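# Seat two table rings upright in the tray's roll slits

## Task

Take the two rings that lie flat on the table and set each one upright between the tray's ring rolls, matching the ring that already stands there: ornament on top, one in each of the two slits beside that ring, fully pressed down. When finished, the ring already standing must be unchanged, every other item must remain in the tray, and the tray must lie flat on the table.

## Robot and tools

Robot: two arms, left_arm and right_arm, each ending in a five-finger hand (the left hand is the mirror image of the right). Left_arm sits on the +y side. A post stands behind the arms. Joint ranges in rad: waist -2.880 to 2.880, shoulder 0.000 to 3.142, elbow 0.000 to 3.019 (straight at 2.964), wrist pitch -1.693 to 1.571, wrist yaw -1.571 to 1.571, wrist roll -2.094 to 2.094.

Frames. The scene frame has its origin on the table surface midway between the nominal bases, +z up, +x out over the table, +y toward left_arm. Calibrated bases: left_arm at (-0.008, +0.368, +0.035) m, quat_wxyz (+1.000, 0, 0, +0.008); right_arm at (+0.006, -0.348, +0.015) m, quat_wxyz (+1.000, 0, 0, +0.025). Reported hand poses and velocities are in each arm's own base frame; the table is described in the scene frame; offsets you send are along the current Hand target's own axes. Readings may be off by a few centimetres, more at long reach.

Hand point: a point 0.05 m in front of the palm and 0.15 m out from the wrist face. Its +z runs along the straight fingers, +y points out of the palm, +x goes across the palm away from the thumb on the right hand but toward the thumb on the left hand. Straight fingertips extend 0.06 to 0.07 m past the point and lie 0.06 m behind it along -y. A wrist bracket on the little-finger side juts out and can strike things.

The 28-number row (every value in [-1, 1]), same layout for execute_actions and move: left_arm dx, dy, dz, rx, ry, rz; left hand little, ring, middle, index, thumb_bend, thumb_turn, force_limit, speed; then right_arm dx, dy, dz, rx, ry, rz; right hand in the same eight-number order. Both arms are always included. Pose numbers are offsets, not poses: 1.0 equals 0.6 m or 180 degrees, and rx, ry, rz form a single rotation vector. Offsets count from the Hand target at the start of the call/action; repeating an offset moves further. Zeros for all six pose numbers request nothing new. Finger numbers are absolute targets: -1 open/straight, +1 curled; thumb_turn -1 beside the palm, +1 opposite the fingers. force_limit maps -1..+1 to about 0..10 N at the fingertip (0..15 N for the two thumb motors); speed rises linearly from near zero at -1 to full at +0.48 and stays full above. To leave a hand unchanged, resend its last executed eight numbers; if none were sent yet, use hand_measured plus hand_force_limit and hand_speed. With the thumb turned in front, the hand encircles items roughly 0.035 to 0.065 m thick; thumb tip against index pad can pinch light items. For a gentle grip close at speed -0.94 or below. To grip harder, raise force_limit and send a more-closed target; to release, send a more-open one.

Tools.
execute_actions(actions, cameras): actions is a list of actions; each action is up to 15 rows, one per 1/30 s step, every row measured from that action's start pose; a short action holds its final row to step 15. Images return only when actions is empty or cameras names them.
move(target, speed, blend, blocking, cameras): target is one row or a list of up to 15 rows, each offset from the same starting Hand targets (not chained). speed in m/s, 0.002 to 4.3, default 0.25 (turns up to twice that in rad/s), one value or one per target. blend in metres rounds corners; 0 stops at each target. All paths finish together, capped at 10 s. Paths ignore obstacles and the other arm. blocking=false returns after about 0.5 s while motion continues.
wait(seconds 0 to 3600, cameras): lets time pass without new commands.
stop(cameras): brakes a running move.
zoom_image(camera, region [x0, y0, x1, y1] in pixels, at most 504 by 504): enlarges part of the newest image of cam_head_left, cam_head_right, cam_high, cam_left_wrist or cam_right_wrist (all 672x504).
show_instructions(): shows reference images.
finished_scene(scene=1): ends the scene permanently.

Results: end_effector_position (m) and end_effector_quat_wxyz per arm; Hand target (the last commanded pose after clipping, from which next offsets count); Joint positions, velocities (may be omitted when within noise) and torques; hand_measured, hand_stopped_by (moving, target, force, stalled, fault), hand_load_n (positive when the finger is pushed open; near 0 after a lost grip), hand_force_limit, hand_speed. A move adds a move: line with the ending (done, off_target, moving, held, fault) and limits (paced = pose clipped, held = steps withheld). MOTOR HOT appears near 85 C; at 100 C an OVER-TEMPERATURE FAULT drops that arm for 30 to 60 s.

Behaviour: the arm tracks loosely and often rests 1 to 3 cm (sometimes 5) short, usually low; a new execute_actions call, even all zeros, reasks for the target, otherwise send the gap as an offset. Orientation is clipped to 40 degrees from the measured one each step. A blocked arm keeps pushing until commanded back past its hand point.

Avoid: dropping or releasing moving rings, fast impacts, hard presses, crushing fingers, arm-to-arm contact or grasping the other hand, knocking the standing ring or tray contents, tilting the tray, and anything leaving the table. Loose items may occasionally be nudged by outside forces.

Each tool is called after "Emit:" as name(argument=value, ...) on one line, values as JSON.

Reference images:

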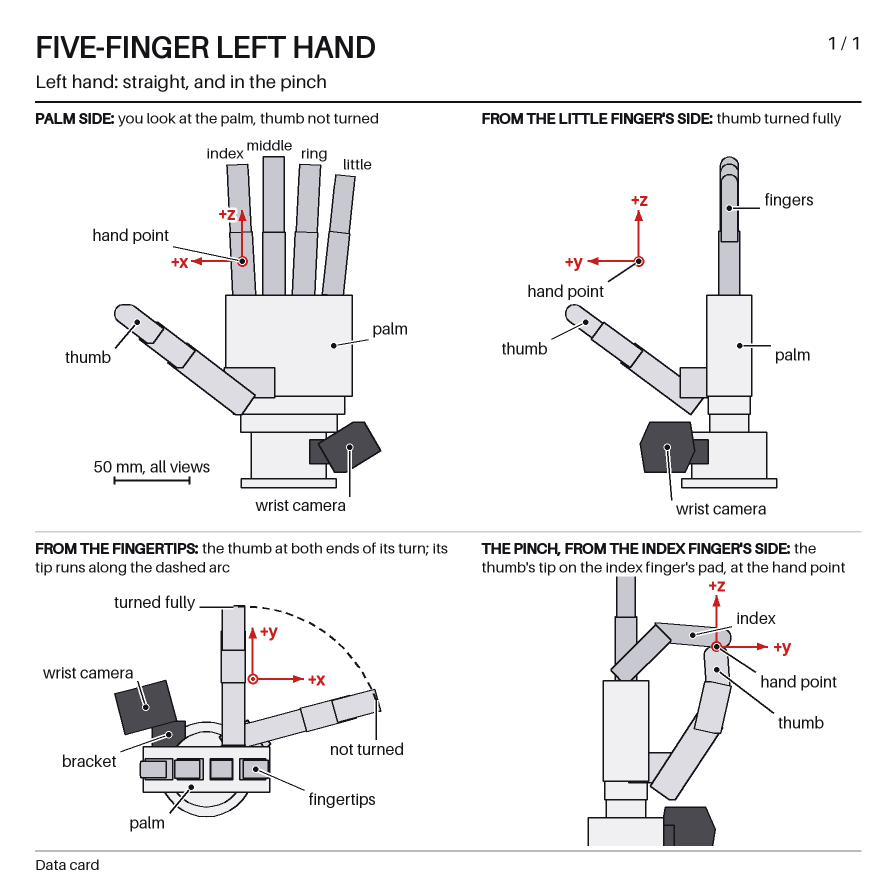

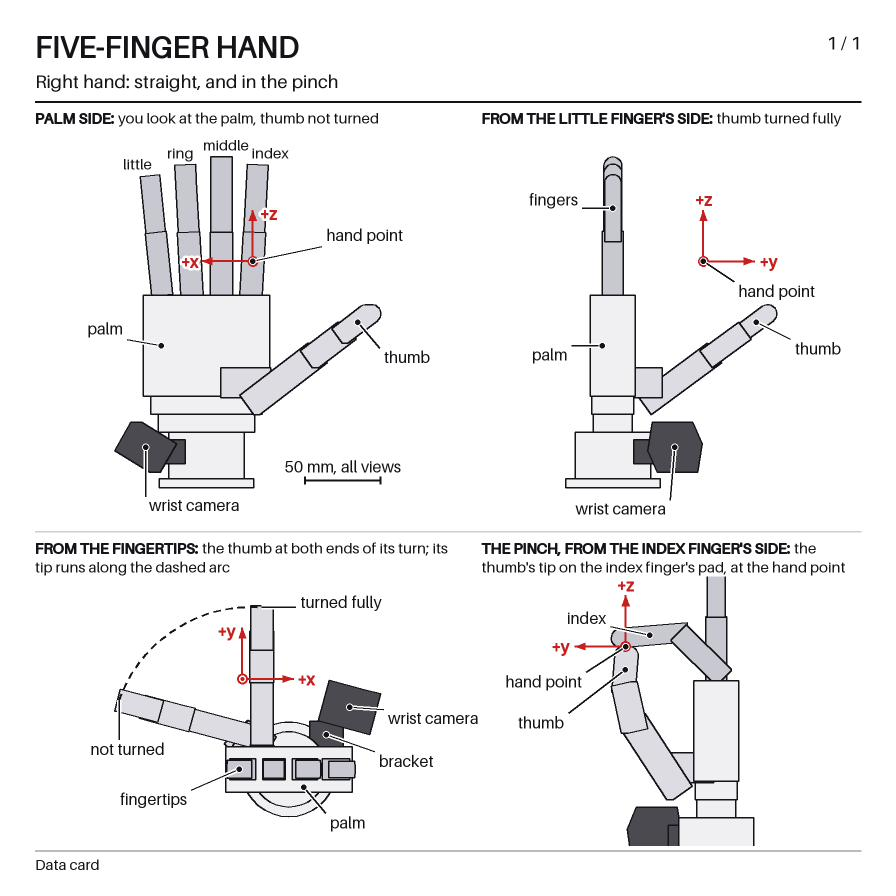

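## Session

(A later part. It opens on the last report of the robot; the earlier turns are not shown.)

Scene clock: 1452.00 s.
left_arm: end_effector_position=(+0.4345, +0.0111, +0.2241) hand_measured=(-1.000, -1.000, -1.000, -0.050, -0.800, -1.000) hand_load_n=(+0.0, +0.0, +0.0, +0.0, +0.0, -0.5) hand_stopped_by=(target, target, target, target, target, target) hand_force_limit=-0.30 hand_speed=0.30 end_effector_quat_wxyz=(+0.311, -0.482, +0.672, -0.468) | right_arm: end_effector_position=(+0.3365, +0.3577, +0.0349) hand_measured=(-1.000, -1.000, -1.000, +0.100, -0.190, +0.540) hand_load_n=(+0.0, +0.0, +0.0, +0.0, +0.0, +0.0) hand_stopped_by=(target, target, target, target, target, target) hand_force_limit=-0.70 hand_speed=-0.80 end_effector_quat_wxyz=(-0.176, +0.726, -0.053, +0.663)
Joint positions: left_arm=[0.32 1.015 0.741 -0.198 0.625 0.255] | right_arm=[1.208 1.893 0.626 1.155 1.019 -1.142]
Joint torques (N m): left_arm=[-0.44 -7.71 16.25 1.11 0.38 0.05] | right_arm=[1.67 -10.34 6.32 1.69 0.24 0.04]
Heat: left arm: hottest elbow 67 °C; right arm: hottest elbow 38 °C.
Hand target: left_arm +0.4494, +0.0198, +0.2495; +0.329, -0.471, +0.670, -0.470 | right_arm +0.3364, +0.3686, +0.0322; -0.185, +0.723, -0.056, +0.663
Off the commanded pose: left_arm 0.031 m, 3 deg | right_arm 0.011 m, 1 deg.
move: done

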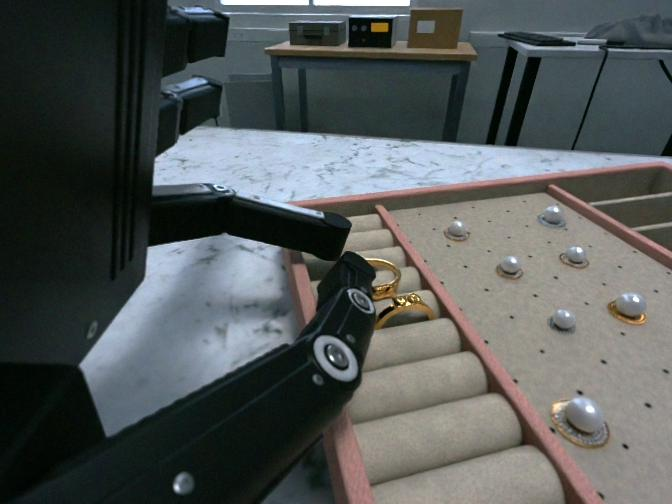

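Emit:
move(target=[[0,0,0,0,0,0,-1,-1,-1,-0.05,-0.8,-1,-0.3,0.3,0,0,0,0,0,0,-1,-1,-1,0.1,-1,1,-0.4,0.3],[0,0,0,0,0,0,-1,-1,-1,-0.05,-0.8,-1,-0.3,0.3,0.0333,-0.0087,0.015,0,0,0,-1,-1,-1,0.1,-1,1,-0.4,0.3],[0,0,0,0,0,0,-1,-1,-1,-0.05,-0.8,-1,-0.3,0.3,-0.0058,0.0057,0.0172,0,0,0,-1,-1,-1,0.1,-1,1,-0.4,0.3]], speed=0.05, cameras=["cam_right_wrist"])

Emit:
zoom_image(camera="cam_right_wrist", region=[250, 180, 450, 360])

Scene clock: 1459.37 s.
left_arm: end_effector_position=(+0.4345, +0.0111, +0.2241) hand_measured=(-1.000, -1.000, -1.000, -0.050, -0.800, -1.000) hand_load_n=(+0.0, +0.0, +0.0, +0.0, +0.5, +0.0) hand_stopped_by=(target, target, target, target, target, target) hand_force_limit=-0.30 hand_speed=0.30 end_effector_quat_wxyz=(+0.311, -0.482, +0.672, -0.468) | right_arm: end_effector_position=(+0.3399, +0.3644, +0.0334) hand_measured=(-1.000, -1.000, -1.000, +0.100, -1.000, +1.000) hand_load_n=(+0.0, +0.0, +0.0, -0.5, +0.5, +0.5) hand_stopped_by=(target, target, target, target, target, target) hand_force_limit=-0.40 hand_speed=0.30 end_effector_quat_wxyz=(-0.185, +0.724, -0.051, +0.662)
Joint positions: left_arm=[0.32 1.015 0.741 -0.198 0.625 0.255] | right_arm=[1.204 1.908 0.638 1.171 1 -1.144]
Joint torques (N m): left_arm=[-0.97 -6.53 16.38 1.18 0.36 0.07] | right_arm=[0.21 -9.11 6.3 1.42 0.05 -0.02]
Heat: left arm: hottest elbow 68 °C; right arm: hottest elbow 38 °C.
Hand target: left_arm +0.4494, +0.0198, +0.2495; +0.329, -0.471, +0.670, -0.470 | right_arm +0.3466, +0.3685, +0.0273; -0.185, +0.723, -0.056, +0.663
Off the commanded pose: left_arm 0.031 m, 3 deg | right_arm 0.010 m, 1 deg.
move: done

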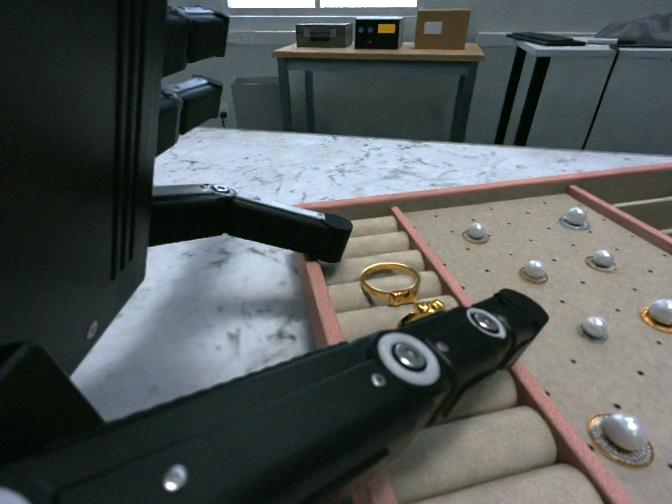

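Scaled by 2.520.

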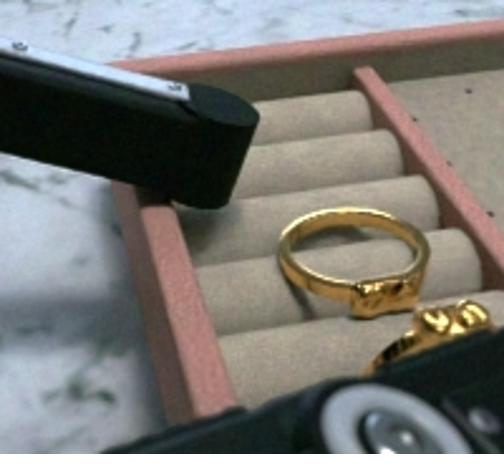

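Emit:
move(target=[[0,0,0,0,0,0,-1,-1,-1,-0.05,-0.8,-1,-0.3,0.3,0.0392,-0.0128,-0.011,0,0,0,-1,-1,-1,0.1,-1,1,-0.4,0.3],[0,0,0,0,0,0,-1,-1,-1,-0.05,-0.8,-1,-0.3,0.3,-0.0032,0.0025,-0.0087,0,0,0,-1,-1,-1,0.1,-1,1,-0.4,0.3]], speed=0.05, cameras=["cam_right_wrist"])

Emit:
zoom_image(camera="cam_right_wrist", region=[250, 180, 450, 360])

Scene clock: 1463.70 s.
left_arm: end_effector_position=(+0.4345, +0.0111, +0.2241) hand_measured=(-1.000, -1.000, -1.000, -0.050, -0.800, -1.000) hand_load_n=(+0.0, +0.0, +0.0, +0.0, +0.0, +0.0) hand_stopped_by=(target, target, target, target, target, target) hand_force_limit=-0.30 hand_speed=0.30 end_effector_quat_wxyz=(+0.311, -0.482, +0.672, -0.468) | right_arm: end_effector_position=(+0.3400, +0.3634, +0.0330) hand_measured=(-1.000, -1.000, -1.000, +0.100, -1.000, +1.000) hand_load_n=(+0.0, +0.0, +0.0, +0.0, +0.0, +0.5) hand_stopped_by=(target, target, target, target, target, target) hand_force_limit=-0.40 hand_speed=0.30 end_effector_quat_wxyz=(-0.185, +0.723, -0.055, +0.664)
Joint positions: left_arm=[0.32 1.015 0.741 -0.198 0.625 0.255] | right_arm=[1.204 1.912 0.638 1.181 1.006 -1.144]
Joint torques (N m): left_arm=[0.21 -6.59 16.35 1.22 0.42 0.05] | right_arm=[0.97 -9.99 5.53 1.48 0.22 0.01]
Heat: left arm: hottest elbow 69 °C; right arm: hottest elbow 37 °C.
Hand target: left_arm +0.4494, +0.0198, +0.2495; +0.329, -0.471, +0.670, -0.470 | right_arm +0.3415, +0.3667, +0.0252; -0.185, +0.723, -0.056, +0.663
Off the commanded pose: left_arm 0.031 m, 3 deg | right_arm 0.009 m, 0 deg.
move: done

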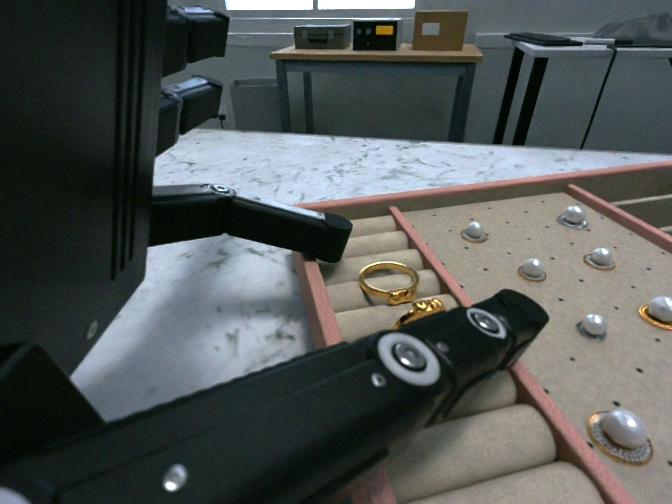

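Scaled by 2.520.

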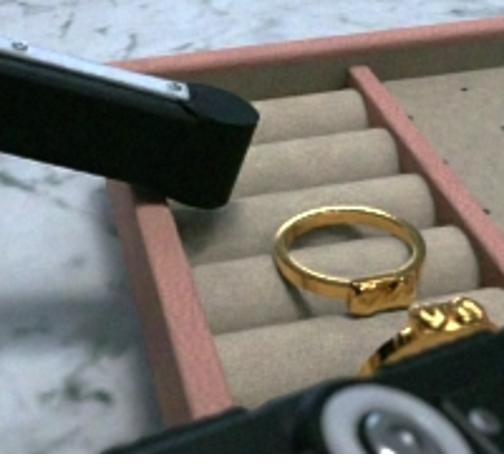

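Emit:
move(target=[[0,0,0,0,0,0,-1,-1,-1,-0.05,-0.8,-1,-0.3,0.3,0.053,0,-0.0062,0,0,0,-1,-1,-1,0.1,-1,1,-0.4,0.3],[0,0,0,0,0,0,-1,-1,-1,-0.05,-0.8,-1,-0.3,0.3,0.006,0.017,-0.0035,0,0,0,-1,-1,-1,0.1,-1,1,-0.4,0.3]], speed=0.05, cameras=["cam_right_wrist"])

Emit:
zoom_image(camera="cam_right_wrist", region=[250, 180, 450, 360])

Scene clock: 1467.90 s.
left_arm: end_effector_position=(+0.4345, +0.0111, +0.2241) hand_measured=(-1.000, -1.000, -1.000, -0.050, -0.800, -1.000) hand_load_n=(+0.0, +0.0, +0.0, +0.0, +0.0, +0.0) hand_stopped_by=(target, target, target, target, target, target) hand_force_limit=-0.30 hand_speed=0.30 end_effector_quat_wxyz=(+0.311, -0.482, +0.672, -0.468) | right_arm: end_effector_position=(+0.3387, +0.3610, +0.0348) hand_measured=(-1.000, -1.000, -1.000, +0.100, -1.000, +1.000) hand_load_n=(+0.0, +0.0, +0.0, +0.0, +0.0, +0.5) hand_stopped_by=(target, target, target, target, target, target) hand_force_limit=-0.40 hand_speed=0.30 end_effector_quat_wxyz=(-0.191, +0.721, -0.056, +0.664)
Joint positions: left_arm=[0.32 1.015 0.741 -0.198 0.625 0.255] | right_arm=[1.204 1.906 0.625 1.199 1 -1.144]
Joint torques (N m): left_arm=[-0.44 -7.53 16.4 1.25 0.39 0.06] | right_arm=[-0.09 -9.7 3.95 1.55 0.09 0]
Heat: left arm: hottest elbow 69 °C; right arm: hottest elbow 37 °C.
Hand target: left_arm +0.4494, +0.0198, +0.2495; +0.329, -0.471, +0.670, -0.470 | right_arm +0.3416, +0.3557, +0.0253; -0.185, +0.723, -0.056, +0.663
Off the commanded pose: left_arm 0.031 m, 3 deg | right_arm 0.011 m, 1 deg.
move: off_target (right_arm)

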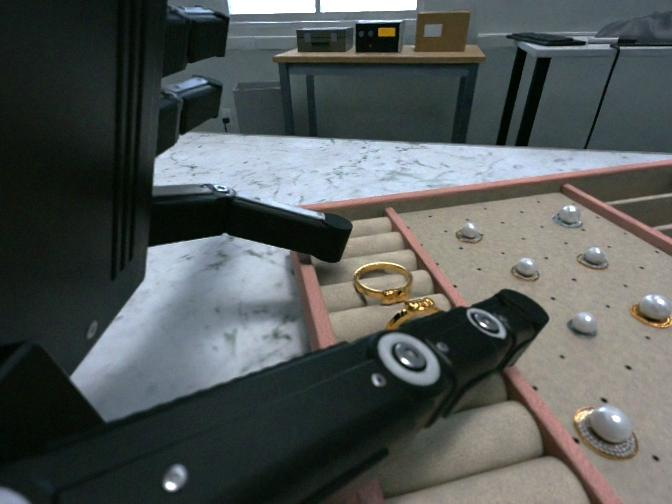

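Scaled by 2.520.

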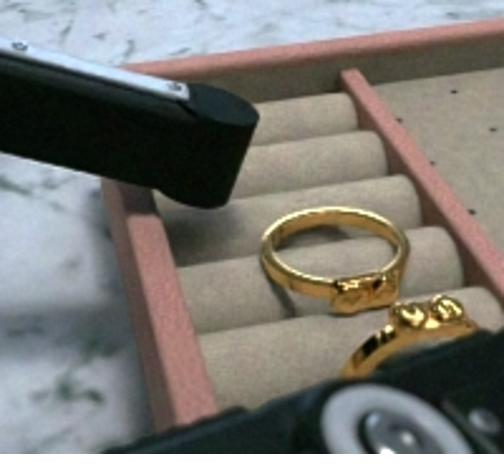

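Emit:
move(target=[[0,0,0,0,0,0,-1,-1,-1,-0.05,-0.8,-1,-0.3,0.3,0.0531,0.0003,-0.0063,0,0,0,-1,-1,-1,0.1,-1,1,-0.4,0.3],[0,0,0,0,0,0,-1,-1,-1,-0.05,-0.8,-1,-0.3,0.3,0.0093,0.0162,-0.0038,0,0,0,-1,-1,-1,0.1,-1,1,-0.4,0.3]], speed=0.05, cameras=["cam_right_wrist"])

Emit:
zoom_image(camera="cam_right_wrist", region=[250, 180, 450, 360])

Scene clock: 1472.93 s.
left_arm: end_effector_position=(+0.4345, +0.0111, +0.2241) hand_measured=(-1.000, -1.000, -1.000, -0.050, -0.800, -1.000) hand_load_n=(+0.0, +0.0, +0.0, -0.5, +0.0, -0.5) hand_stopped_by=(target, target, target, target, target, target) hand_force_limit=-0.30 hand_speed=0.30 end_effector_quat_wxyz=(+0.311, -0.482, +0.672, -0.468) | right_arm: end_effector_position=(+0.3382, +0.3505, +0.0364) hand_measured=(-1.000, -1.000, -1.000, +0.100, -1.000, +1.000) hand_load_n=(+0.0, +0.0, +0.0, +0.0, +0.0, +0.0) hand_stopped_by=(target, target, target, target, target, target) hand_force_limit=-0.40 hand_speed=0.30 end_effector_quat_wxyz=(-0.192, +0.720, -0.056, +0.664)
Joint positions: left_arm=[0.32 1.015 0.741 -0.198 0.625 0.255] | right_arm=[1.195 1.89 0.595 1.214 0.989 -1.144]
Joint torques (N m): left_arm=[0.26 -7.12 16.4 1.11 0.41 0.07] | right_arm=[0.21 -9.47 3.75 1.54 0.08 0]
Heat: left arm: hottest elbow 69 °C; right arm: hottest elbow 37 °C.
Hand target: left_arm +0.4494, +0.0198, +0.2495; +0.329, -0.471, +0.670, -0.470 | right_arm +0.3416, +0.3445, +0.0273; -0.185, +0.723, -0.056, +0.663
Off the commanded pose: left_arm 0.031 m, 3 deg | right_arm 0.011 m, 1 deg.
move: off_target (right_arm)

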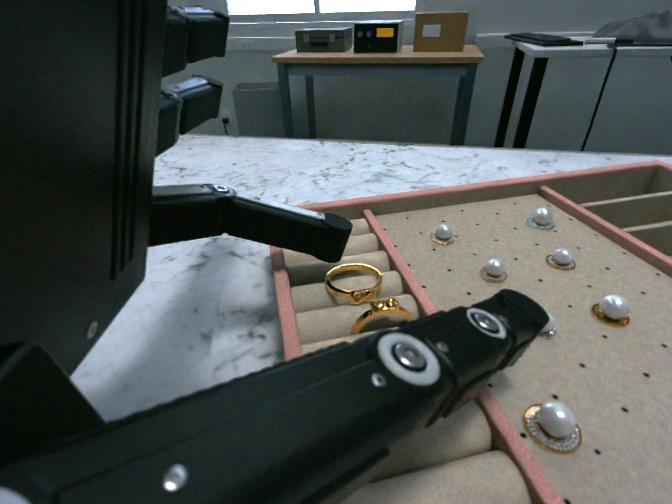

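Scaled by 2.520.

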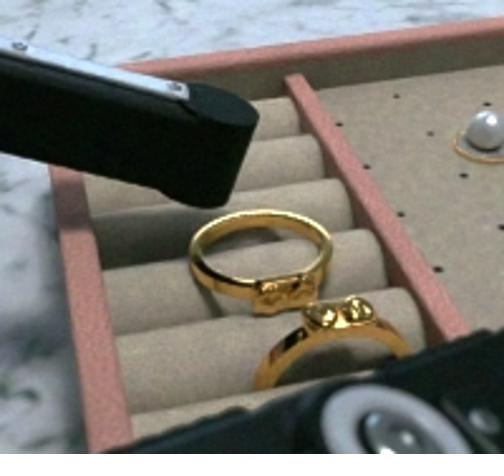

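Emit:
move(target=[[0,0,0,0,0,0,-1,-1,-1,-0.05,-0.8,-1,-0.3,0.3,0.0375,-0.0165,-0.016,0,0,0,-1,-1,-1,0.05,-1,1,-0.4,0.3],[0,0,0,0,0,0,-1,-1,-1,-0.05,-0.8,-1,-0.3,0.3,-0.008,0,-0.0135,0,0,0,-1,-1,-1,0.05,-1,1,-0.4,0.3]], speed=0.05, cameras=["cam_right_wrist"])

Emit:
zoom_image(camera="cam_right_wrist", region=[250, 180, 450, 360])

Scene clock: 1478.60 s.
left_arm: end_effector_position=(+0.4345, +0.0111, +0.2241) hand_measured=(-1.000, -1.000, -1.000, -0.050, -0.800, -1.000) hand_load_n=(+0.0, +0.0, +0.0, +0.0, +0.0, +0.0) hand_stopped_by=(target, target, target, target, target, target) hand_force_limit=-0.30 hand_speed=0.30 end_effector_quat_wxyz=(+0.311, -0.482, +0.672, -0.468) | right_arm: end_effector_position=(+0.3369, +0.3444, +0.0322) hand_measured=(-1.000, -1.000, -1.000, +0.050, -1.000, +1.000) hand_load_n=(+0.0, +0.0, +0.0, +0.0, +0.0, +0.0) hand_stopped_by=(target, target, target, target, target, target) hand_force_limit=-0.40 hand_speed=0.30 end_effector_quat_wxyz=(-0.186, +0.720, -0.060, +0.665)
Joint positions: left_arm=[0.32 1.015 0.741 -0.198 0.625 0.255] | right_arm=[1.195 1.901 0.588 1.23 1.004 -1.144]
Joint torques (N m): left_arm=[-0.62 -6.53 16.47 1.21 0.36 0.05] | right_arm=[1.61 -9.35 3.73 1.55 0.25 0.02]
Heat: left arm: hottest elbow 70 °C; right arm: hottest elbow 36 °C.
Hand target: left_arm +0.4494, +0.0198, +0.2495; +0.329, -0.471, +0.670, -0.470 | right_arm +0.3331, +0.3445, +0.0232; -0.185, +0.723, -0.056, +0.663
Off the commanded pose: left_arm 0.031 m, 3 deg | right_arm 0.010 m, 1 deg.
move: done

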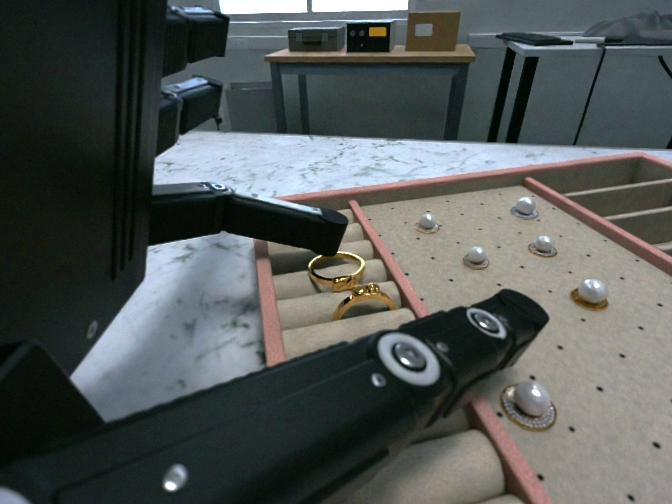

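Scaled by 2.520.

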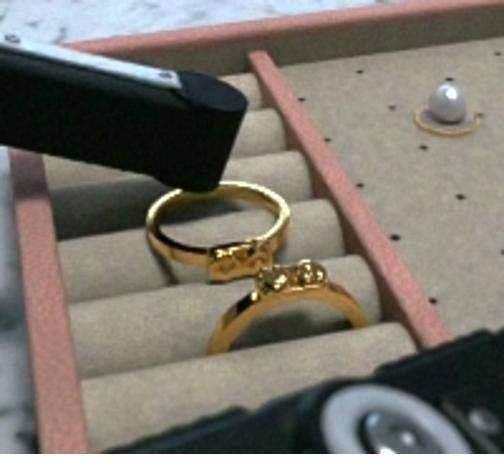

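Emit:
move(target=[[0,0,0,0,0,0,-1,-1,-1,-0.05,-0.8,-1,-0.3,0.3,0.0293,-0.0427,0.0077,0,0,0,-1,-1,-1,0.05,-1,1,-0.4,0.3],[0,0,0,0,0,0,-1,-1,-1,-0.05,-0.8,-1,-0.3,0.3,-0.0098,-0.0285,0.0098,0,0,0,-1,-1,-1,0.05,-1,1,-0.4,0.3]], speed=0.05, cameras=["cam_right_wrist"])

Emit:
zoom_image(camera="cam_right_wrist", region=[250, 180, 450, 360])

Scene clock: 1484.27 s.
left_arm: end_effector_position=(+0.4345, +0.0111, +0.2241) hand_measured=(-1.000, -1.000, -1.000, -0.050, -0.800, -1.000) hand_load_n=(+0.0, +0.0, +0.0, +0.0, +0.0, -0.5) hand_stopped_by=(target, target, target, target, target, target) hand_force_limit=-0.30 hand_speed=0.30 end_effector_quat_wxyz=(+0.311, -0.482, +0.672, -0.468) | right_arm: end_effector_position=(+0.3365, +0.3522, +0.0291) hand_measured=(-1.000, -1.000, -1.000, +0.050, -1.000, +1.000) hand_load_n=(+0.0, +0.0, +0.0, -0.5, +0.0, +0.0) hand_stopped_by=(target, target, target, target, target, target) hand_force_limit=-0.40 hand_speed=0.30 end_effector_quat_wxyz=(-0.177, +0.724, -0.056, +0.664)
Joint positions: left_arm=[0.32 1.015 0.741 -0.198 0.625 0.255] | right_arm=[1.204 1.913 0.614 1.194 1.019 -1.144]
Joint torques (N m): left_arm=[-0.56 -7.36 16.54 1.28 0.38 0.1] | right_arm=[1.26 -9.76 6 1.46 0.13 0.06]
Heat: left arm: hottest elbow 70 °C; right arm: hottest elbow 36 °C.
Hand target: left_arm +0.4494, +0.0198, +0.2495; +0.329, -0.471, +0.670, -0.470 | right_arm +0.3354, +0.3635, +0.0233; -0.185, +0.723, -0.056, +0.663
Off the commanded pose: left_arm 0.031 m, 3 deg | right_arm 0.013 m, 1 deg.
move: off_target (right_arm)

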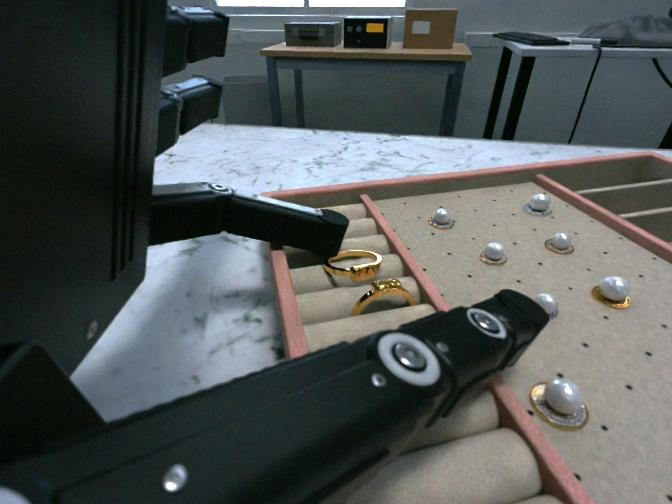

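Scaled by 2.520.

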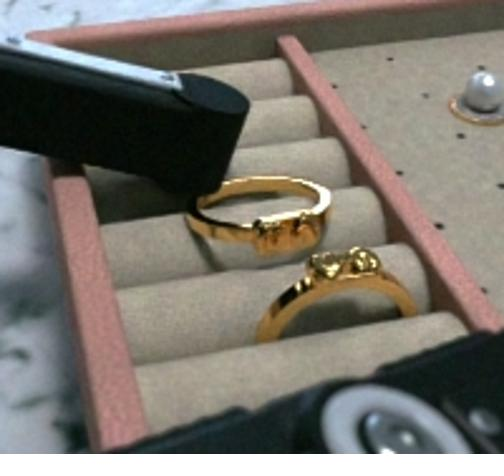

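Emit:
move(target=[[0,0,0,0,0,0,-1,-1,-1,-0.05,-0.8,-1,-0.3,0.3,0,0,0,0,0,0,-1,-1,-1,0.05,-0.1,0.9,-0.4,0],[0,0,0,0,0,0,-1,-1,-1,-0.05,-0.8,-1,-0.3,0.3,0,0,0,0,0,0,-1,-1,-1,0.05,-0.1,0.65,-0.7,-0.6]], speed=0.05, cameras=["cam_right_wrist"])

Emit:
zoom_image(camera="cam_right_wrist", region=[250, 180, 450, 360])

Scene clock: 1488.07 s.
left_arm: end_effector_position=(+0.4345, +0.0111, +0.2241) hand_measured=(-1.000, -1.000, -1.000, -0.050, -0.800, -1.000) hand_load_n=(+0.0, +0.0, +0.0, +0.0, +0.0, -0.5) hand_stopped_by=(target, target, target, target, target, target) hand_force_limit=-0.30 hand_speed=0.30 end_effector_quat_wxyz=(+0.311, -0.482, +0.672, -0.468) | right_arm: end_effector_position=(+0.3364, +0.3513, +0.0285) hand_measured=(-1.000, -1.000, -1.000, +0.050, -0.100, +0.650) hand_load_n=(+0.0, +0.0, +0.0, +0.0, +0.0, +0.5) hand_stopped_by=(target, target, target, target, target, target) hand_force_limit=-0.70 hand_speed=-0.60 end_effector_quat_wxyz=(-0.175, +0.724, -0.056, +0.665)
Joint positions: left_arm=[0.32 1.015 0.741 -0.198 0.625 0.255] | right_arm=[1.204 1.915 0.614 1.194 1.022 -1.146]
Joint torques (N m): left_arm=[-0.44 -7.3 16.42 1.21 0.36 0.07] | right_arm=[1.9 -9.52 5.93 1.59 0.01 0.1]
Heat: left arm: hottest elbow 71 °C; right arm: hottest elbow 36 °C.
Hand target: left_arm +0.4494, +0.0198, +0.2495; +0.329, -0.471, +0.670, -0.470 | right_arm +0.3354, +0.3635, +0.0232; -0.185, +0.723, -0.056, +0.663
Off the commanded pose: left_arm 0.031 m, 3 deg | right_arm 0.013 m, 1 deg.
move: done; target 2's new numbers were sent with right_arm's hand 0.013 m and 1 deg from that target

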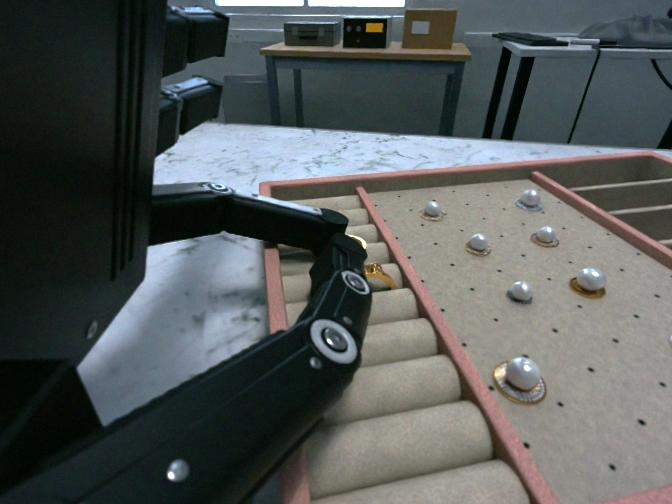

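Scaled by 2.520.

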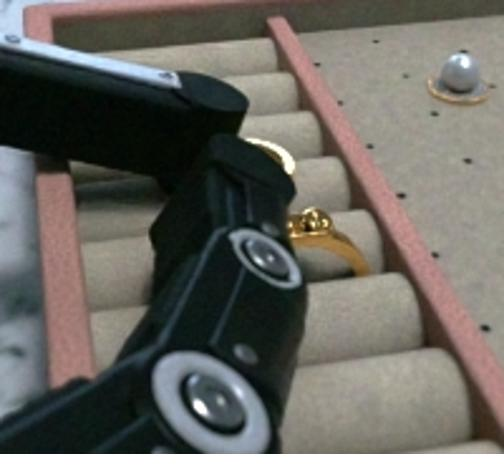

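Emit:
move(target=[[0,0,0,0,0,0,-1,-1,-1,-0.05,-0.8,-1,-0.3,0.3,0.0469,-0.0171,-0.0026,0,0,0,-1,-1,-1,0.05,-0.1,0.65,-0.4,0],[0,0,0,0,0,0,-1,-1,-1,-0.05,-0.8,-1,-0.3,0.3,0.0469,-0.0171,-0.0026,0,0,0.0556,-1,-1,-1,0.05,-1,1,-0.4,0],[0,0,0,0,0,0,-1,-1,-1,-0.05,-0.8,-1,-0.3,0.3,0.008,-0.0031,-0.0004,0,0,0.0556,-1,-1,-1,0.05,-1,1,-0.4,0]], speed=0.05, cameras=["cam_right_wrist"])

Emit:
zoom_image(camera="cam_right_wrist", region=[250, 180, 450, 360])

Scene clock: 1502.47 s.
left_arm: end_effector_position=(+0.4345, +0.0111, +0.2241) hand_measured=(-1.000, -1.000, -1.000, -0.050, -0.800, -1.000) hand_load_n=(+0.0, +0.0, +0.0, +0.0, +0.0, -0.5) hand_stopped_by=(target, target, target, target, target, target) hand_force_limit=-0.30 hand_speed=0.30 end_effector_quat_wxyz=(+0.311, -0.482, +0.672, -0.468) | right_arm: end_effector_position=(+0.3354, +0.3658, +0.0377) hand_measured=(-1.000, -1.000, -1.000, +0.050, -1.000, +1.000) hand_load_n=(+0.5, +0.0, +0.0, +0.0, +0.0, +0.0) hand_stopped_by=(target, target, target, target, target, target) hand_force_limit=-0.40 hand_speed=0.00 end_effector_quat_wxyz=(-0.244, +0.713, -0.119, +0.647)
Joint positions: left_arm=[0.32 1.015 0.741 -0.198 0.625 0.255] | right_arm=[1.204 1.868 0.614 1.17 1.008 -0.973]
Joint torques (N m): left_arm=[0.38 -6.36 16.39 1.05 0.34 0.1] | right_arm=[0.67 -10.05 4.27 1.62 0.09 0.08]
Heat: left arm: hottest elbow 72 °C; right arm: hottest elbow 36 °C.
Hand target: left_arm +0.4494, +0.0198, +0.2495; +0.329, -0.471, +0.670, -0.470 | right_arm +0.3354, +0.3636, +0.0283; -0.242, +0.715, -0.119, +0.645
Off the commanded pose: left_arm 0.031 m, 3 deg | right_arm 0.010 m, 0 deg.
move: done

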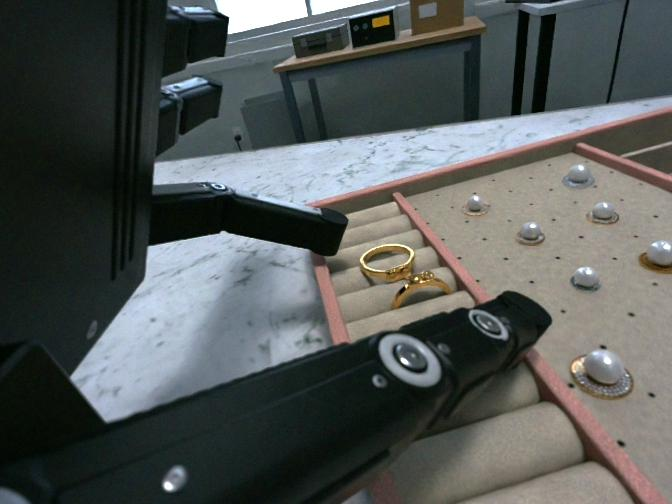

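Scaled by 2.520.

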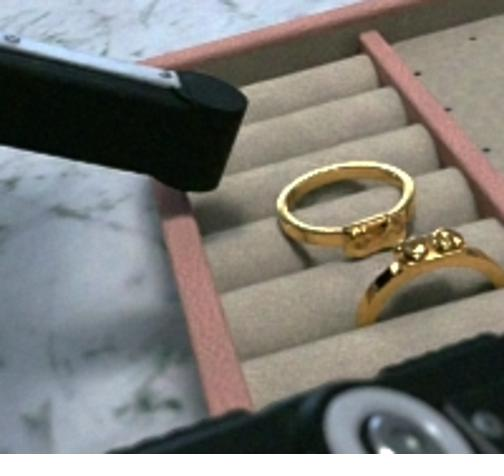

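Emit:
move(target=[[0,0,0,0,0,0,-1,-1,-1,-0.05,-0.8,-1,-0.3,0.3,0.0652,0.0117,0.0108,0,0,0,-1,-1,-1,0.05,-1,1,-0.4,0],[0,0,0,0,0,0,-1,-1,-1,-0.05,-0.8,-1,-0.3,0.3,0.0425,-0.0283,0.0198,0,0,0,-1,-1,-1,0.05,-1,1,-0.4,0],[0,0,0,0,0,0,-1,-1,-1,-0.05,-0.8,-1,-0.3,0.3,-0.005,-0.0008,0.0228,0,0,0,-1,-1,-1,0.05,-1,1,-0.4,0]], speed=0.06, cameras=["cam_right_wrist"])

Emit:
zoom_image(camera="cam_right_wrist", region=[250, 180, 450, 360])

Scene clock: 1510.50 s.
left_arm: end_effector_position=(+0.4345, +0.0111, +0.2241) hand_measured=(-1.000, -1.000, -1.000, -0.050, -0.800, -1.000) hand_load_n=(+0.0, +0.0, +0.5, +0.0, +0.0, +0.0) hand_stopped_by=(target, target, target, target, target, target) hand_force_limit=-0.30 hand_speed=0.30 end_effector_quat_wxyz=(+0.311, -0.482, +0.672, -0.468) | right_arm: end_effector_position=(+0.3488, +0.3560, +0.0312) hand_measured=(-1.000, -1.000, -1.000, +0.050, -1.000, +1.000) hand_load_n=(+0.0, +0.0, +0.0, +0.0, +0.0, -2.5) hand_stopped_by=(target, target, target, target, target, target) hand_force_limit=-0.40 hand_speed=0.00 end_effector_quat_wxyz=(-0.234, +0.716, -0.120, +0.646)
Joint positions: left_arm=[0.32 1.015 0.741 -0.198 0.625 0.255] | right_arm=[1.165 1.882 0.614 1.17 0.981 -0.976]
Joint torques (N m): left_arm=[-1.14 -6.95 16.31 0.98 0.44 0.09] | right_arm=[1.79 -9.41 6.57 1.48 0.08 0.04]
Heat: left arm: hottest elbow 72 °C; right arm: hottest elbow 35 °C.
Hand target: left_arm +0.4494, +0.0198, +0.2495; +0.329, -0.471, +0.670, -0.470 | right_arm +0.3483, +0.3680, +0.0253; -0.242, +0.715, -0.119, +0.645
Off the commanded pose: left_arm 0.031 m, 3 deg | right_arm 0.013 m, 1 deg.
move: off_target (right_arm)

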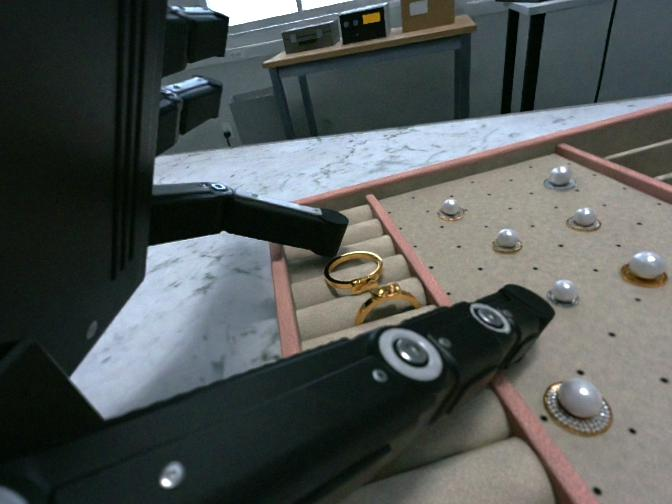

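Scaled by 2.520.

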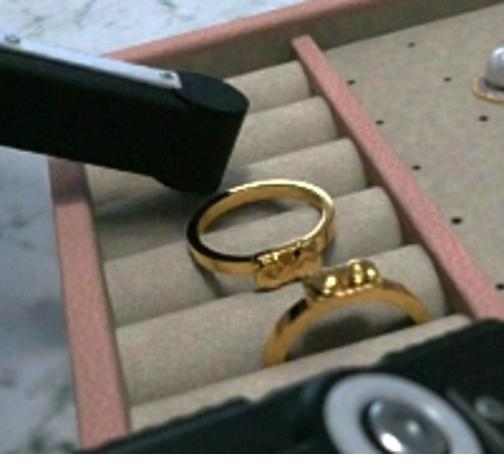

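Emit:
move(target=[[0,0,0,0,0,0,-1,-1,-1,-0.05,-0.8,-1,-0.3,0.3,0.0432,-0.025,-0.0026,0,0,0,-1,-1,-1,0.05,-1,1,-0.4,0],[0,0,0,0,0,0,-1,-1,-1,-0.05,-0.8,-1,-0.3,0.3,0.0432,-0.025,-0.0026,0,0,0,-1,-1,-1,0.05,-0.1,0.6,-0.4,0],[0,0,0,0,0,0,-1,-1,-1,-0.05,-0.8,-1,-0.3,0.3,0.0072,-0.0042,-0.0004,0,0,0,-1,-1,-1,0.05,-0.1,0.6,-0.4,0]], speed=0.05, cameras=["cam_right_wrist"])

Emit:
zoom_image(camera="cam_right_wrist", region=[250, 180, 450, 360])

Scene clock: 1516.13 s.
left_arm: end_effector_position=(+0.4345, +0.0111, +0.2241) hand_measured=(-1.000, -1.000, -1.000, -0.050, -0.800, -1.000) hand_load_n=(+0.0, +0.0, +0.0, +0.0, +0.0, +0.0) hand_stopped_by=(target, target, target, target, target, target) hand_force_limit=-0.30 hand_speed=0.30 end_effector_quat_wxyz=(+0.311, -0.482, +0.672, -0.468) | right_arm: end_effector_position=(+0.3487, +0.3556, +0.0327) hand_measured=(-1.000, -1.000, -1.000, +0.050, -0.100, +0.600) hand_load_n=(+0.0, +0.0, +0.0, +0.0, +0.0, +0.0) hand_stopped_by=(target, target, target, target, target, target) hand_force_limit=-0.40 hand_speed=0.00 end_effector_quat_wxyz=(-0.231, +0.718, -0.117, +0.646)
Joint positions: left_arm=[0.32 1.015 0.741 -0.198 0.625 0.255] | right_arm=[1.165 1.873 0.614 1.152 0.981 -0.977]
Joint torques (N m): left_arm=[0.03 -6.71 16.44 1.21 0.34 0.06] | right_arm=[1.14 -9.88 6.45 1.59 0.12 0.05]
Heat: left arm: hottest elbow 73 °C; right arm: hottest elbow 36 °C.
Hand target: left_arm +0.4494, +0.0198, +0.2495; +0.329, -0.471, +0.670, -0.470 | right_arm +0.3483, +0.3680, +0.0303; -0.242, +0.715, -0.119, +0.645
Off the commanded pose: left_arm 0.031 m, 3 deg | right_arm 0.013 m, 1 deg.
move: off_target (right_arm); target 2's new numbers were sent with right_arm's hand 0.014 m and 1 deg from that target

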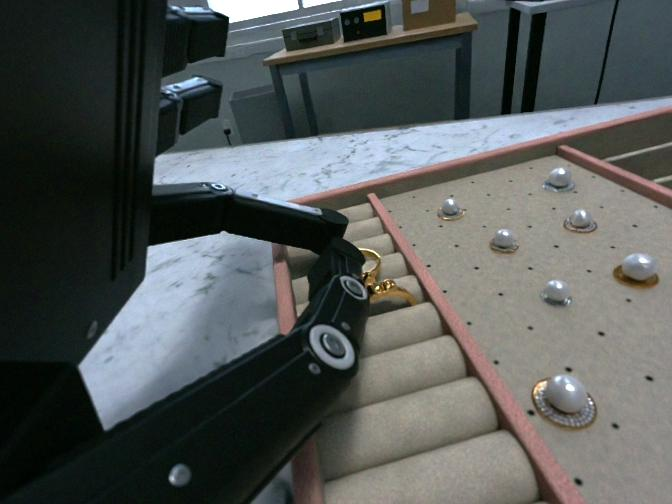

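Scaled by 2.520.

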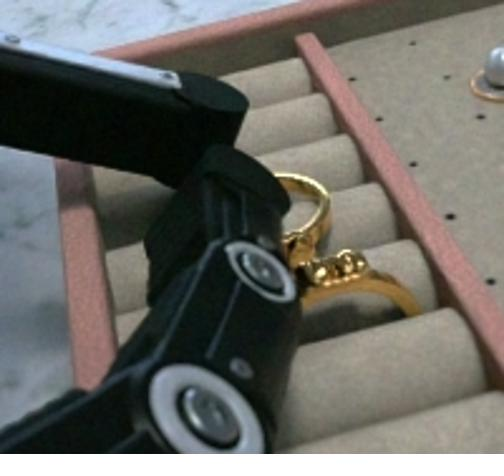

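Emit:
move(target=[0,0,0,0,0,0,-1,-1,-1,-0.05,-0.8,-1,-0.3,0.3,-0.0072,0.0042,0.0004,0,0,0,-1,-1,-1,0.05,-0.1,0.6,-0.4,0], speed=0.03, cameras=["cam_right_wrist"])

Emit:
zoom_image(camera="cam_right_wrist", region=[250, 180, 450, 360])

Scene clock: 1525.03 s.
left_arm: end_effector_position=(+0.4345, +0.0111, +0.2241) hand_measured=(-1.000, -1.000, -1.000, -0.050, -0.800, -1.000) hand_load_n=(+0.0, +0.0, +0.0, +0.0, +0.0, +0.0) hand_stopped_by=(target, target, target, target, target, target) hand_force_limit=-0.30 hand_speed=0.30 end_effector_quat_wxyz=(+0.311, -0.482, +0.672, -0.468) | right_arm: end_effector_position=(+0.3487, +0.3555, +0.0294) hand_measured=(-1.000, -1.000, -1.000, +0.050, -0.100, +0.600) hand_load_n=(+0.0, +0.0, +0.0, +0.0, +0.0, +0.0) hand_stopped_by=(target, target, target, target, target, target) hand_force_limit=-0.40 hand_speed=0.00 end_effector_quat_wxyz=(-0.232, +0.717, -0.118, +0.646)
Joint positions: left_arm=[0.32 1.015 0.741 -0.198 0.625 0.255] | right_arm=[1.165 1.886 0.614 1.17 0.981 -0.977]
Joint torques (N m): left_arm=[-0.32 -6.95 16.25 1.2 0.36 0.09] | right_arm=[1.38 -9.52 6.38 1.59 0.1 0.07]
Heat: left arm: hottest elbow 73 °C; right arm: hottest elbow 36 °C.
Hand target: left_arm +0.4494, +0.0198, +0.2495; +0.329, -0.471, +0.670, -0.470 | right_arm +0.3483, +0.3680, +0.0254; -0.242, +0.715, -0.119, +0.645
Off the commanded pose: left_arm 0.031 m, 3 deg | right_arm 0.013 m, 1 deg.
move: off_target (right_arm)

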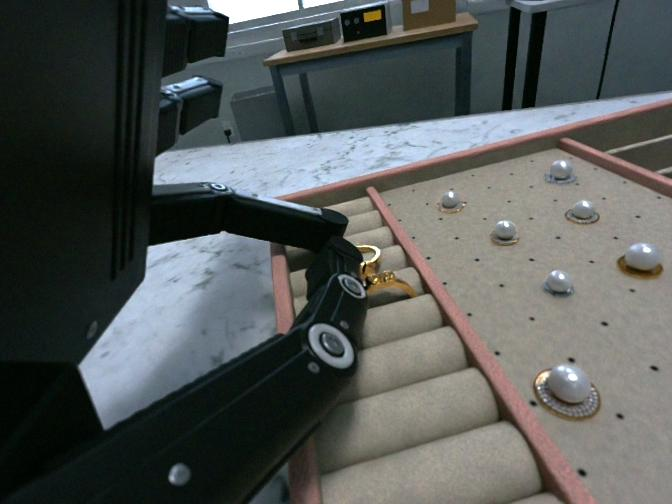

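Scaled by 2.520.

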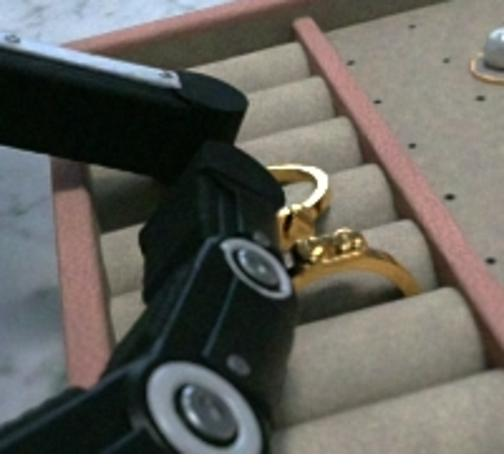

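Emit:
move(target=[0,0,0,0,0,0,-1,-1,-1,-0.05,-0.8,-1,-0.3,0.3,-0.0058,0.0034,0.0003,0,0,0,-1,-1,-1,0.05,-0.1,0.6,-0.4,0], speed=0.03, cameras=["cam_right_wrist"])

Emit:
zoom_image(camera="cam_right_wrist", region=[250, 180, 450, 360])

Scene clock: 1527.57 s.
left_arm: end_effector_position=(+0.4345, +0.0111, +0.2241) hand_measured=(-1.000, -1.000, -1.000, -0.050, -0.800, -1.000) hand_load_n=(+0.0, +0.0, +0.0, +0.0, +0.0, -0.5) hand_stopped_by=(target, target, target, target, target, target) hand_force_limit=-0.30 hand_speed=0.30 end_effector_quat_wxyz=(+0.311, -0.482, +0.672, -0.468) | right_arm: end_effector_position=(+0.3493, +0.3570, +0.0275) hand_measured=(-1.000, -1.000, -1.000, +0.050, -0.100, +0.600) hand_load_n=(+0.0, +0.0, +0.0, +0.0, +0.0, +0.0) hand_stopped_by=(target, target, target, target, target, target) hand_force_limit=-0.40 hand_speed=0.00 end_effector_quat_wxyz=(-0.235, +0.716, -0.120, +0.647)
Joint positions: left_arm=[0.32 1.015 0.741 -0.198 0.625 0.255] | right_arm=[1.165 1.897 0.617 1.184 0.981 -0.977]
Joint torques (N m): left_arm=[-0.56 -7.41 16.42 1.01 0.35 0.07] | right_arm=[1.85 -9.64 6.17 1.58 0.12 0.08]
Heat: left arm: hottest elbow 73 °C; right arm: hottest elbow 36 °C.
Hand target: left_arm +0.4494, +0.0198, +0.2495; +0.329, -0.471, +0.670, -0.470 | right_arm +0.3483, +0.3679, +0.0212; -0.242, +0.715, -0.119, +0.645
Off the commanded pose: left_arm 0.031 m, 3 deg | right_arm 0.013 m, 1 deg.
move: off_target (right_arm)

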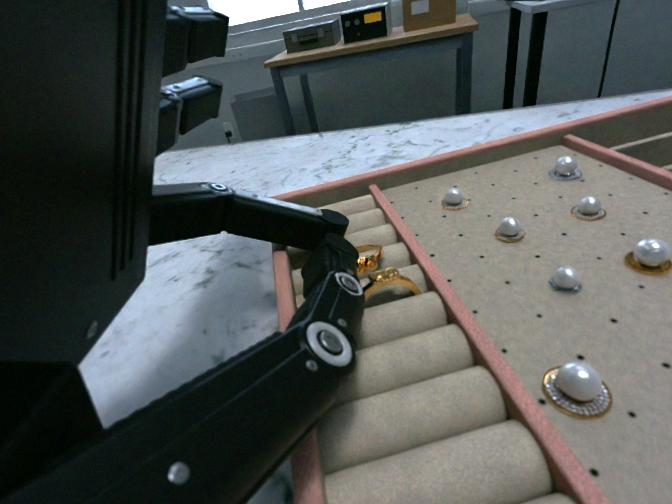

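Scaled by 2.520.

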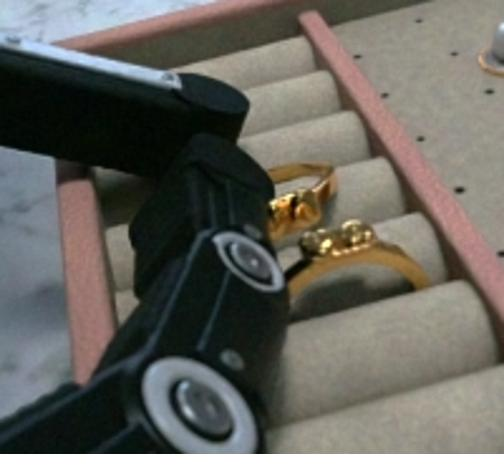

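Emit:
zoom_image(camera="cam_right_wrist", region=[330, 220, 430, 310])

Scaled by 5.040.

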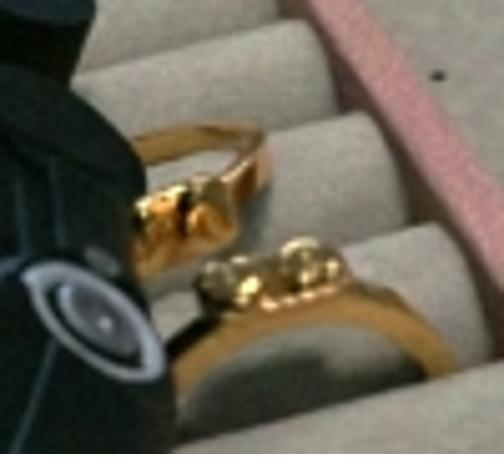

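Emit:
move(target=[[0,0,0,0,0,0,-1,-1,-1,-0.05,-0.8,-1,-0.3,0.3,0.0432,-0.025,-0.0026,0,0,0,-1,-1,-1,0.05,-0.1,0.6,-0.4,0],[0,0,0,0,0,0,-1,-1,-1,-0.05,-0.8,-1,-0.3,0.3,0.0709,0.0226,-0.0116,0,0,0,-1,-1,-1,0.05,-1,1,-0.4,0],[0,0,0,0,0,0,-1,-1,-1,-0.05,-0.8,-1,-0.3,0.3,0.0463,-0.0196,-0.0038,0,0,0,-1,-1,-1,0.05,-1,1,-0.4,0],[0,0,0,0,0,0,-1,-1,-1,-0.05,-0.8,-1,-0.3,0.3,0.0103,0.0012,-0.0016,0,0,0,-1,-1,-1,0.05,-1,1,-0.4,0]], speed=0.06, cameras=["cam_right_wrist"])

Emit:
zoom_image(camera="cam_right_wrist", region=[250, 180, 450, 360])

Scene clock: 1539.43 s.
left_arm: end_effector_position=(+0.4345, +0.0111, +0.2241) hand_measured=(-1.000, -1.000, -1.000, -0.050, -0.800, -1.000) hand_load_n=(+0.0, +0.0, +0.0, +0.5, +0.0, +0.0) hand_stopped_by=(target, target, target, target, target, target) hand_force_limit=-0.30 hand_speed=0.30 end_effector_quat_wxyz=(+0.311, -0.482, +0.672, -0.468) | right_arm: end_effector_position=(+0.3481, +0.3528, +0.0311) hand_measured=(-1.000, -1.000, -1.000, +0.050, -1.000, +1.000) hand_load_n=(+0.0, +0.0, +0.0, +0.0, +0.0, -1.5) hand_stopped_by=(target, target, target, target, target, target) hand_force_limit=-0.40 hand_speed=0.00 end_effector_quat_wxyz=(-0.234, +0.717, -0.118, +0.646)
Joint positions: left_arm=[0.32 1.015 0.741 -0.198 0.625 0.255] | right_arm=[1.163 1.877 0.604 1.173 0.976 -0.977]
Joint torques (N m): left_arm=[-0.32 -7.47 16.17 1.2 0.36 0.03] | right_arm=[1.67 -9.17 6.31 1.65 0.12 0.04]
Heat: left arm: hottest elbow 74 °C; right arm: hottest elbow 35 °C.
Hand target: left_arm +0.4494, +0.0198, +0.2495; +0.329, -0.471, +0.670, -0.470 | right_arm +0.3483, +0.3643, +0.0263; -0.242, +0.715, -0.119, +0.645
Off the commanded pose: left_arm 0.031 m, 3 deg | right_arm 0.012 m, 1 deg.
move: off_target (right_arm)

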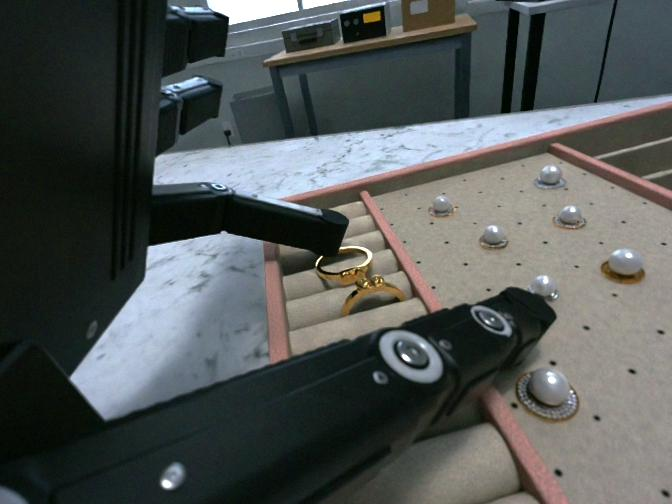

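Scaled by 2.520.

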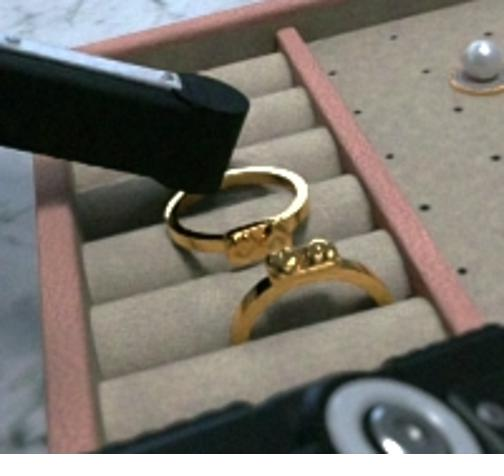

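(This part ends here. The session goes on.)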